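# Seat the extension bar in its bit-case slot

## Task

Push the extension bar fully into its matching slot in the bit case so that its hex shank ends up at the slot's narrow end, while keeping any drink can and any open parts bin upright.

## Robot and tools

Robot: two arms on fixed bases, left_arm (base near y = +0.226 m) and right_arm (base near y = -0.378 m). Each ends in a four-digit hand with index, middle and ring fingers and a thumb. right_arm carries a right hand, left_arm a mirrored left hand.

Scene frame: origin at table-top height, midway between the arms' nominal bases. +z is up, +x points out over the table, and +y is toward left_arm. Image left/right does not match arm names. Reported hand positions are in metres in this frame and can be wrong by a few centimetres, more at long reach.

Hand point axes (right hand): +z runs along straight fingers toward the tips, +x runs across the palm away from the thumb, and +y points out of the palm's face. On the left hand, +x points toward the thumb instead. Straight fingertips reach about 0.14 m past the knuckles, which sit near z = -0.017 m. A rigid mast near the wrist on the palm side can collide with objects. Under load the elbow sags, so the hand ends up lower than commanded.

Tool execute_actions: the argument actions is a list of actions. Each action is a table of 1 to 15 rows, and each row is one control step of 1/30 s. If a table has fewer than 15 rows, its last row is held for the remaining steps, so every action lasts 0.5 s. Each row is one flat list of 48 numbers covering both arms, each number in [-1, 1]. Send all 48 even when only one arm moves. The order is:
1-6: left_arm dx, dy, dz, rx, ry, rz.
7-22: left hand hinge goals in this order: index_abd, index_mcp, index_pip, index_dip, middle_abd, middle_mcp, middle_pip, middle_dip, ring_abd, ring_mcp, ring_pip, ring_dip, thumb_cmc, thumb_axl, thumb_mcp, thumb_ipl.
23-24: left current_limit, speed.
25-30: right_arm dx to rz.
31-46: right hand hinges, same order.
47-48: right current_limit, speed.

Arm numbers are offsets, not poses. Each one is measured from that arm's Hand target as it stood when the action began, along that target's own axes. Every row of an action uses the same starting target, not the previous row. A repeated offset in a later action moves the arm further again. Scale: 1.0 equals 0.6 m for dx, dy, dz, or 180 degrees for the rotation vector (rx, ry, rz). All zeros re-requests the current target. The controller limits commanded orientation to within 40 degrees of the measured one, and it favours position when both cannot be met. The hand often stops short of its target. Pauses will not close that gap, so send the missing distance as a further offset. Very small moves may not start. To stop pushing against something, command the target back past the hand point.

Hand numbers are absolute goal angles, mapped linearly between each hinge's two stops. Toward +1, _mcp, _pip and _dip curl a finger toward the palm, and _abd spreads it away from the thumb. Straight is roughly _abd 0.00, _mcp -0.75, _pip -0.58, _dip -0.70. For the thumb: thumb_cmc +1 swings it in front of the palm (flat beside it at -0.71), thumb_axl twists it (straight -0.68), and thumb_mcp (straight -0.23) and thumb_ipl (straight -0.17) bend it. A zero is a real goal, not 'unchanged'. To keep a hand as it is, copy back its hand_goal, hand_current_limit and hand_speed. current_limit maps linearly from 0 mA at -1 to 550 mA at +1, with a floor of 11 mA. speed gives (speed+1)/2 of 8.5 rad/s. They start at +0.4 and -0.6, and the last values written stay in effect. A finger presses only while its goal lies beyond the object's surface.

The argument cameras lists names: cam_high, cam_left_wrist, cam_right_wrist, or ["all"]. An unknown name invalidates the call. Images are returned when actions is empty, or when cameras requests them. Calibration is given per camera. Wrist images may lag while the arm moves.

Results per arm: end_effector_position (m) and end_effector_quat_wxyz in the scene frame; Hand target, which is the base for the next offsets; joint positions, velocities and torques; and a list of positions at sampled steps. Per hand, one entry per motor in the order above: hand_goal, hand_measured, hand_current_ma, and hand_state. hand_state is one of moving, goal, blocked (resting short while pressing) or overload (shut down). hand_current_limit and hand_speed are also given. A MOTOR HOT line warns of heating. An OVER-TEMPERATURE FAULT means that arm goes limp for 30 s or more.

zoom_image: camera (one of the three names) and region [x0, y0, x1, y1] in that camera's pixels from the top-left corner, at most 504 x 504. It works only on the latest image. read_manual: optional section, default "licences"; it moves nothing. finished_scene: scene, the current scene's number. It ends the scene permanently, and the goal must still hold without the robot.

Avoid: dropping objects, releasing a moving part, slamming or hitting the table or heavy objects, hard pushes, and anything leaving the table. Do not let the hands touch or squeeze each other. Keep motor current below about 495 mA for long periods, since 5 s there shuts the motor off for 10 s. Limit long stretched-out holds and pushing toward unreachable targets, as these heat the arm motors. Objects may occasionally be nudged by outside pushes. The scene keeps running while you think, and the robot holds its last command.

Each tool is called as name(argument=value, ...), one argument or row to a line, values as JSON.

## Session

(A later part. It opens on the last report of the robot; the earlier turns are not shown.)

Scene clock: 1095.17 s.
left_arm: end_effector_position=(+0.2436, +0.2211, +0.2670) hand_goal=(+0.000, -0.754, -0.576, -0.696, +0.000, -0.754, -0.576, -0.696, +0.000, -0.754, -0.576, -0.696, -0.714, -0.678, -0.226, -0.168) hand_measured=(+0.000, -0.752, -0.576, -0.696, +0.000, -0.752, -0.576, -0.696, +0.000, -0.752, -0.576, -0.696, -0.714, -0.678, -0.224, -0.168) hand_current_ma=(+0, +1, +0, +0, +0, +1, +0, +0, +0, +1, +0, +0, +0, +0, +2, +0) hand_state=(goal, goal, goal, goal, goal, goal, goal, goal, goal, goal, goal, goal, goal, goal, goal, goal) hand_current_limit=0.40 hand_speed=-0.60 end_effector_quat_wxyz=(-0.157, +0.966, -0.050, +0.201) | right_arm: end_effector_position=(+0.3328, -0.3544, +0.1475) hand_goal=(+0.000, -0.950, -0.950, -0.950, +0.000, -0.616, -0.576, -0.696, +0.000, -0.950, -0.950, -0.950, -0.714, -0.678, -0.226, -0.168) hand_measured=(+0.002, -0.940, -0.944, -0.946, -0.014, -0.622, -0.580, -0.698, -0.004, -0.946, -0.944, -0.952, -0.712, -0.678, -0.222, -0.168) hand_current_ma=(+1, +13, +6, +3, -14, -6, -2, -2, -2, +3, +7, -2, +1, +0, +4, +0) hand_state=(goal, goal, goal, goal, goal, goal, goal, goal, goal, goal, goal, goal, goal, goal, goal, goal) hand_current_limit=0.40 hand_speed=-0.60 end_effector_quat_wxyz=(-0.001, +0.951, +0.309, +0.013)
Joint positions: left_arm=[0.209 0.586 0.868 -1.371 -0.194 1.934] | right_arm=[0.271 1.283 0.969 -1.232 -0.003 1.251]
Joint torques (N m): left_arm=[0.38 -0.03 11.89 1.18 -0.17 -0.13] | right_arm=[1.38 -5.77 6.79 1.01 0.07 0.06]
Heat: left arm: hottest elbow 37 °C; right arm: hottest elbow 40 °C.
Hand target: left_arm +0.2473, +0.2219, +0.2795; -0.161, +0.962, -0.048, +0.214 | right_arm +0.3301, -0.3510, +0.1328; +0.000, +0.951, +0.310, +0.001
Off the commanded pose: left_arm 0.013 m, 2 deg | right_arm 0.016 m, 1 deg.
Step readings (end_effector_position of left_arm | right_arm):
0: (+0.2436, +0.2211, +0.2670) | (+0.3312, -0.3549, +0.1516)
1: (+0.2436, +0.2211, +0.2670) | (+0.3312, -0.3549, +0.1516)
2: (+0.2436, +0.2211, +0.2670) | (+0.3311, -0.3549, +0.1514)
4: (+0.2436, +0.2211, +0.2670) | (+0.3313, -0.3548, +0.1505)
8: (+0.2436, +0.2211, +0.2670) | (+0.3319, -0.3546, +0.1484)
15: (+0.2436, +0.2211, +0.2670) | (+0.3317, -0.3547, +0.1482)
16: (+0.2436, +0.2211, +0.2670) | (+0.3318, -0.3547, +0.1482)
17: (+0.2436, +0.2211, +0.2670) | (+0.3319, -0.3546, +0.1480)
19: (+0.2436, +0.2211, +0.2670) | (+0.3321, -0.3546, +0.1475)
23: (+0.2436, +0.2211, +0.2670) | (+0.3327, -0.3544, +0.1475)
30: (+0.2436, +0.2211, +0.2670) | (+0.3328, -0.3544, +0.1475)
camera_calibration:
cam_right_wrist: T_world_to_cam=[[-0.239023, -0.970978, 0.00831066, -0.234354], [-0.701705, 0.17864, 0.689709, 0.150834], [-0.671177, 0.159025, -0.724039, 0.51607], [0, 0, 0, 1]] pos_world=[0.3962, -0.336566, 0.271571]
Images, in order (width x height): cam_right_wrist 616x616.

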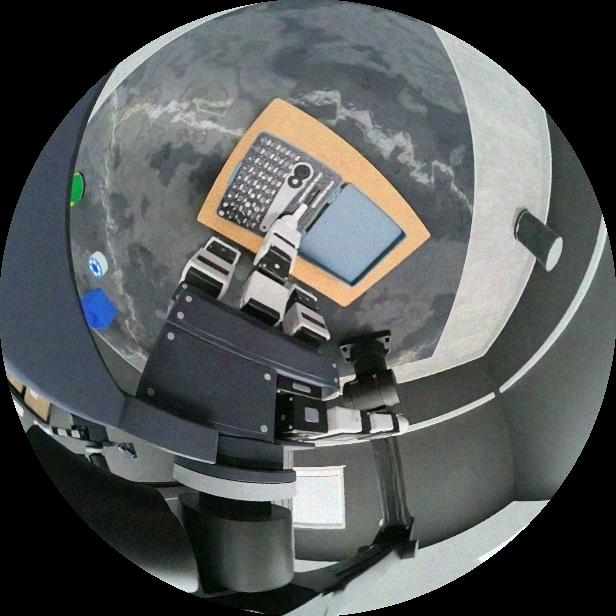

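execute_actions(
  actions=[
    [[0,0,0,0,0,0,0,-0.754,-0.576,-0.696,0,-0.754,-0.576,-0.696,0,-0.754,-0.576,-0.696,-0.714,-0.678,-0.226,-0.168,0.4,-0.6,0,0,-0.04,0,0,0,0,-0.95,-0.95,-0.95,0,-0.616,-0.576,-0.696,0,-0.95,-0.95,-0.95,-0.714,-0.678,-0.226,-0.168,0.4,-0.6]],
    [[0,0,0,0,0,0,0,-0.754,-0.576,-0.696,0,-0.754,-0.576,-0.696,0,-0.754,-0.576,-0.696,-0.714,-0.678,-0.226,-0.168,0.4,-0.6,0,0,-0.04,0,0,0,0,-0.95,-0.95,-0.95,0,-0.95,-0.95,-0.95,0,-0.95,-0.95,-0.95,-0.714,-0.678,-0.226,-0.168,0.4,-0.5]],
  ],
  cameras=["cam_right_wrist","cam_high"],
)

zoom_image(
  camera="cam_right_wrist",
  region=[255, 175, 325, 245],
)

zoom_image(
  camera="cam_high",
  region=[250, 260, 330, 340],
)

Scene clock: 1102.73 s.
left_arm: end_effector_position=(+0.2436, +0.2211, +0.2670) hand_goal=(+0.000, -0.754, -0.576, -0.696, +0.000, -0.754, -0.576, -0.696, +0.000, -0.754, -0.576, -0.696, -0.714, -0.678, -0.226, -0.168) hand_measured=(+0.000, -0.752, -0.576, -0.696, +0.000, -0.752, -0.576, -0.696, +0.000, -0.752, -0.576, -0.696, -0.714, -0.678, -0.224, -0.168) hand_current_ma=(+0, +1, +0, +0, +0, +1, +0, +0, +0, +1, +0, +0, +0, +0, +2, +0) hand_state=(goal, goal, goal, goal, goal, goal, goal, goal, goal, goal, goal, goal, goal, goal, goal, goal) hand_current_limit=0.40 hand_speed=-0.60 end_effector_quat_wxyz=(-0.157, +0.966, -0.050, +0.201) | right_arm: end_effector_position=(+0.3190, -0.3594, +0.1630) hand_goal=(+0.000, -0.950, -0.950, -0.950, +0.000, -0.950, -0.950, -0.950, +0.000, -0.950, -0.950, -0.950, -0.714, -0.678, -0.226, -0.168) hand_measured=(+0.002, -0.940, -0.944, -0.946, +0.004, -0.940, -0.944, -0.946, -0.004, -0.946, -0.944, -0.952, -0.712, -0.678, -0.222, -0.168) hand_current_ma=(+1, +12, +6, +3, +2, +13, +6, +3, -2, +3, +6, -2, +1, +0, +4, +0) hand_state=(goal, goal, goal, goal, goal, goal, goal, goal, goal, goal, goal, goal, goal, goal, goal, goal) hand_current_limit=0.40 hand_speed=-0.50 end_effector_quat_wxyz=(+0.001, +0.951, +0.309, -0.018)
Joint positions: left_arm=[0.209 0.586 0.868 -1.371 -0.194 1.934] | right_arm=[0.271 1.272 1.002 -1.337 0.002 1.251]
Joint torques (N m): left_arm=[0.38 -0.09 11.89 1.18 -0.17 -0.13] | right_arm=[1.38 -7.65 11.45 -0.16 -0.17 0.06]
Heat: left arm: hottest elbow 38 °C; right arm: hottest elbow 39 °C.
Hand target: left_arm +0.2473, +0.2219, +0.2795; -0.161, +0.962, -0.048, +0.214 | right_arm +0.3301, -0.3510, +0.1807; +0.000, +0.951, +0.310, +0.001
Off the commanded pose: left_arm 0.013 m, 2 deg | right_arm 0.022 m, 2 deg.
Step readings (end_effector_position of left_arm | right_arm):
0: (+0.2436, +0.2211, +0.2670) | (+0.3328, -0.3544, +0.1475)
1: (+0.2436, +0.2211, +0.2670) | (+0.3328, -0.3544, +0.1475)
2: (+0.2436, +0.2211, +0.2670) | (+0.3327, -0.3544, +0.1475)
4: (+0.2436, +0.2211, +0.2670) | (+0.3312, -0.3549, +0.1475)
8: (+0.2436, +0.2211, +0.2670) | (+0.3277, -0.3560, +0.1475)
15: (+0.2436, +0.2211, +0.2670) | (+0.3267, -0.3563, +0.1474)
16: (+0.2436, +0.2211, +0.2670) | (+0.3268, -0.3563, +0.1477)
17: (+0.2436, +0.2211, +0.2670) | (+0.3266, -0.3572, +0.1492)
19: (+0.2436, +0.2211, +0.2670) | (+0.3237, -0.3583, +0.1523)
23: (+0.2436, +0.2211, +0.2670) | (+0.3184, -0.3596, +0.1576)
30: (+0.2436, +0.2211, +0.2670) | (+0.3192, -0.3593, +0.1629)
camera_calibration:
cam_right_wrist: T_world_to_cam=[[-0.236698, -0.970541, 0.0449919, -0.249289], [-0.661004, 0.194801, 0.724656, 0.118479], [-0.712073, 0.141785, -0.68764, 0.519753], [0, 0, 0, 1]] pos_world=[0.389411, -0.338719, 0.282763]
Images, in order (width x height): cam_high 896x504, cam_right_wrist 616x616.

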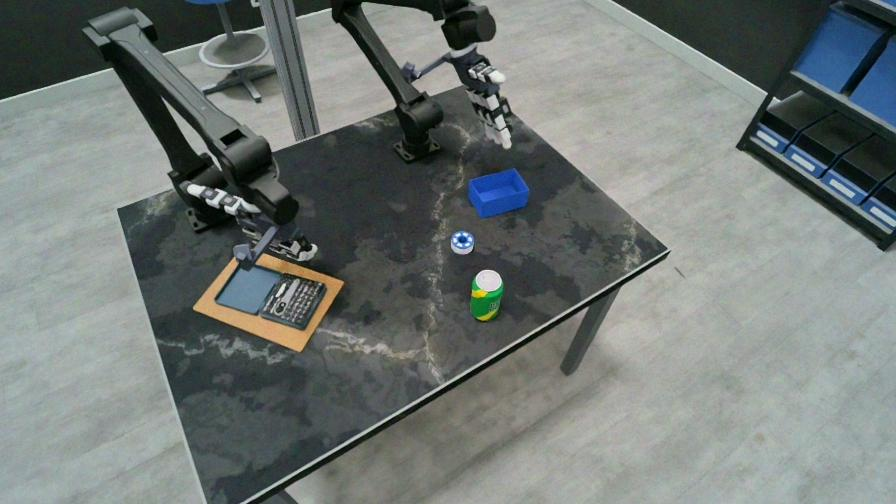

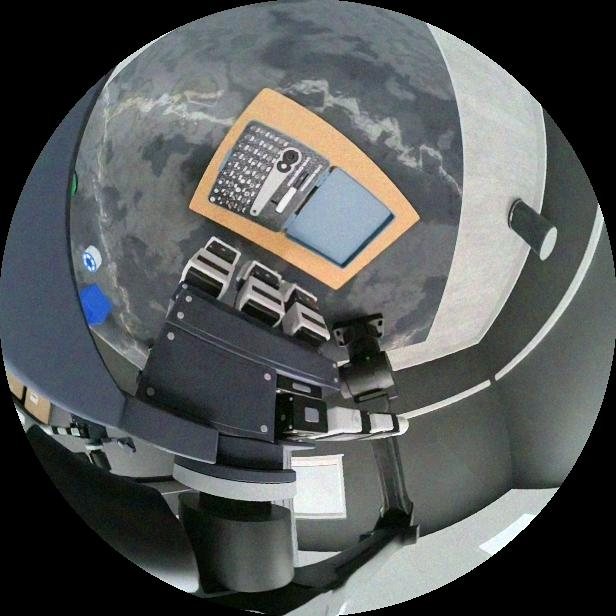

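Scaled by 7.200 from the camera's 616x616 image, which has a finer 880x880 frame.

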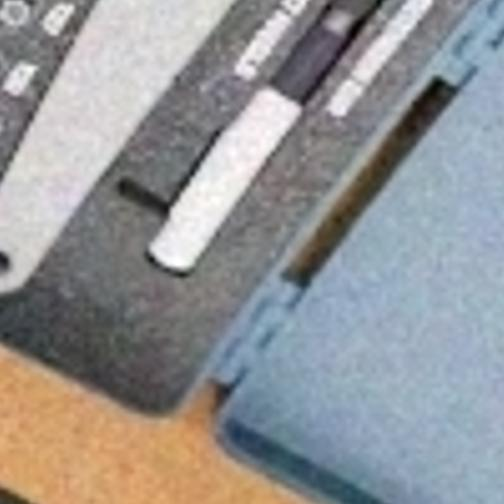

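Scaled by 6.300 from the camera's 896x504 image, which has a finer 1280x720 frame.

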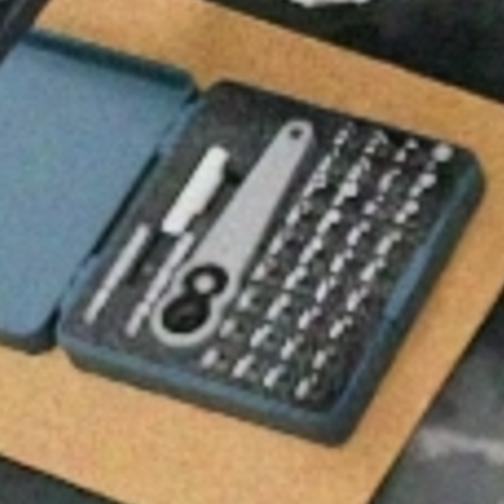

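zoom_image(
  camera="cam_right_wrist",
  region=[270, 160, 315, 215],
)

Scaled by 9.164 from the camera's 616x616 image, which has a finer 880x880 frame.

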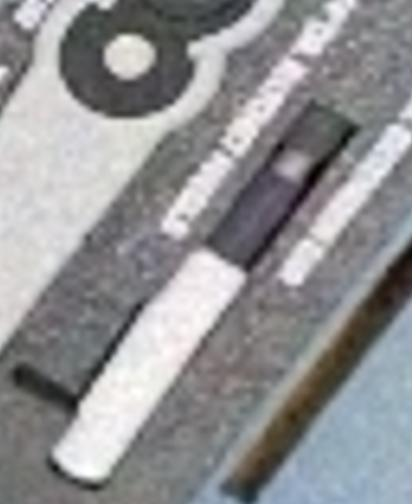

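finished_scene(
  scene=1,
)

The scene is finished: the task was done.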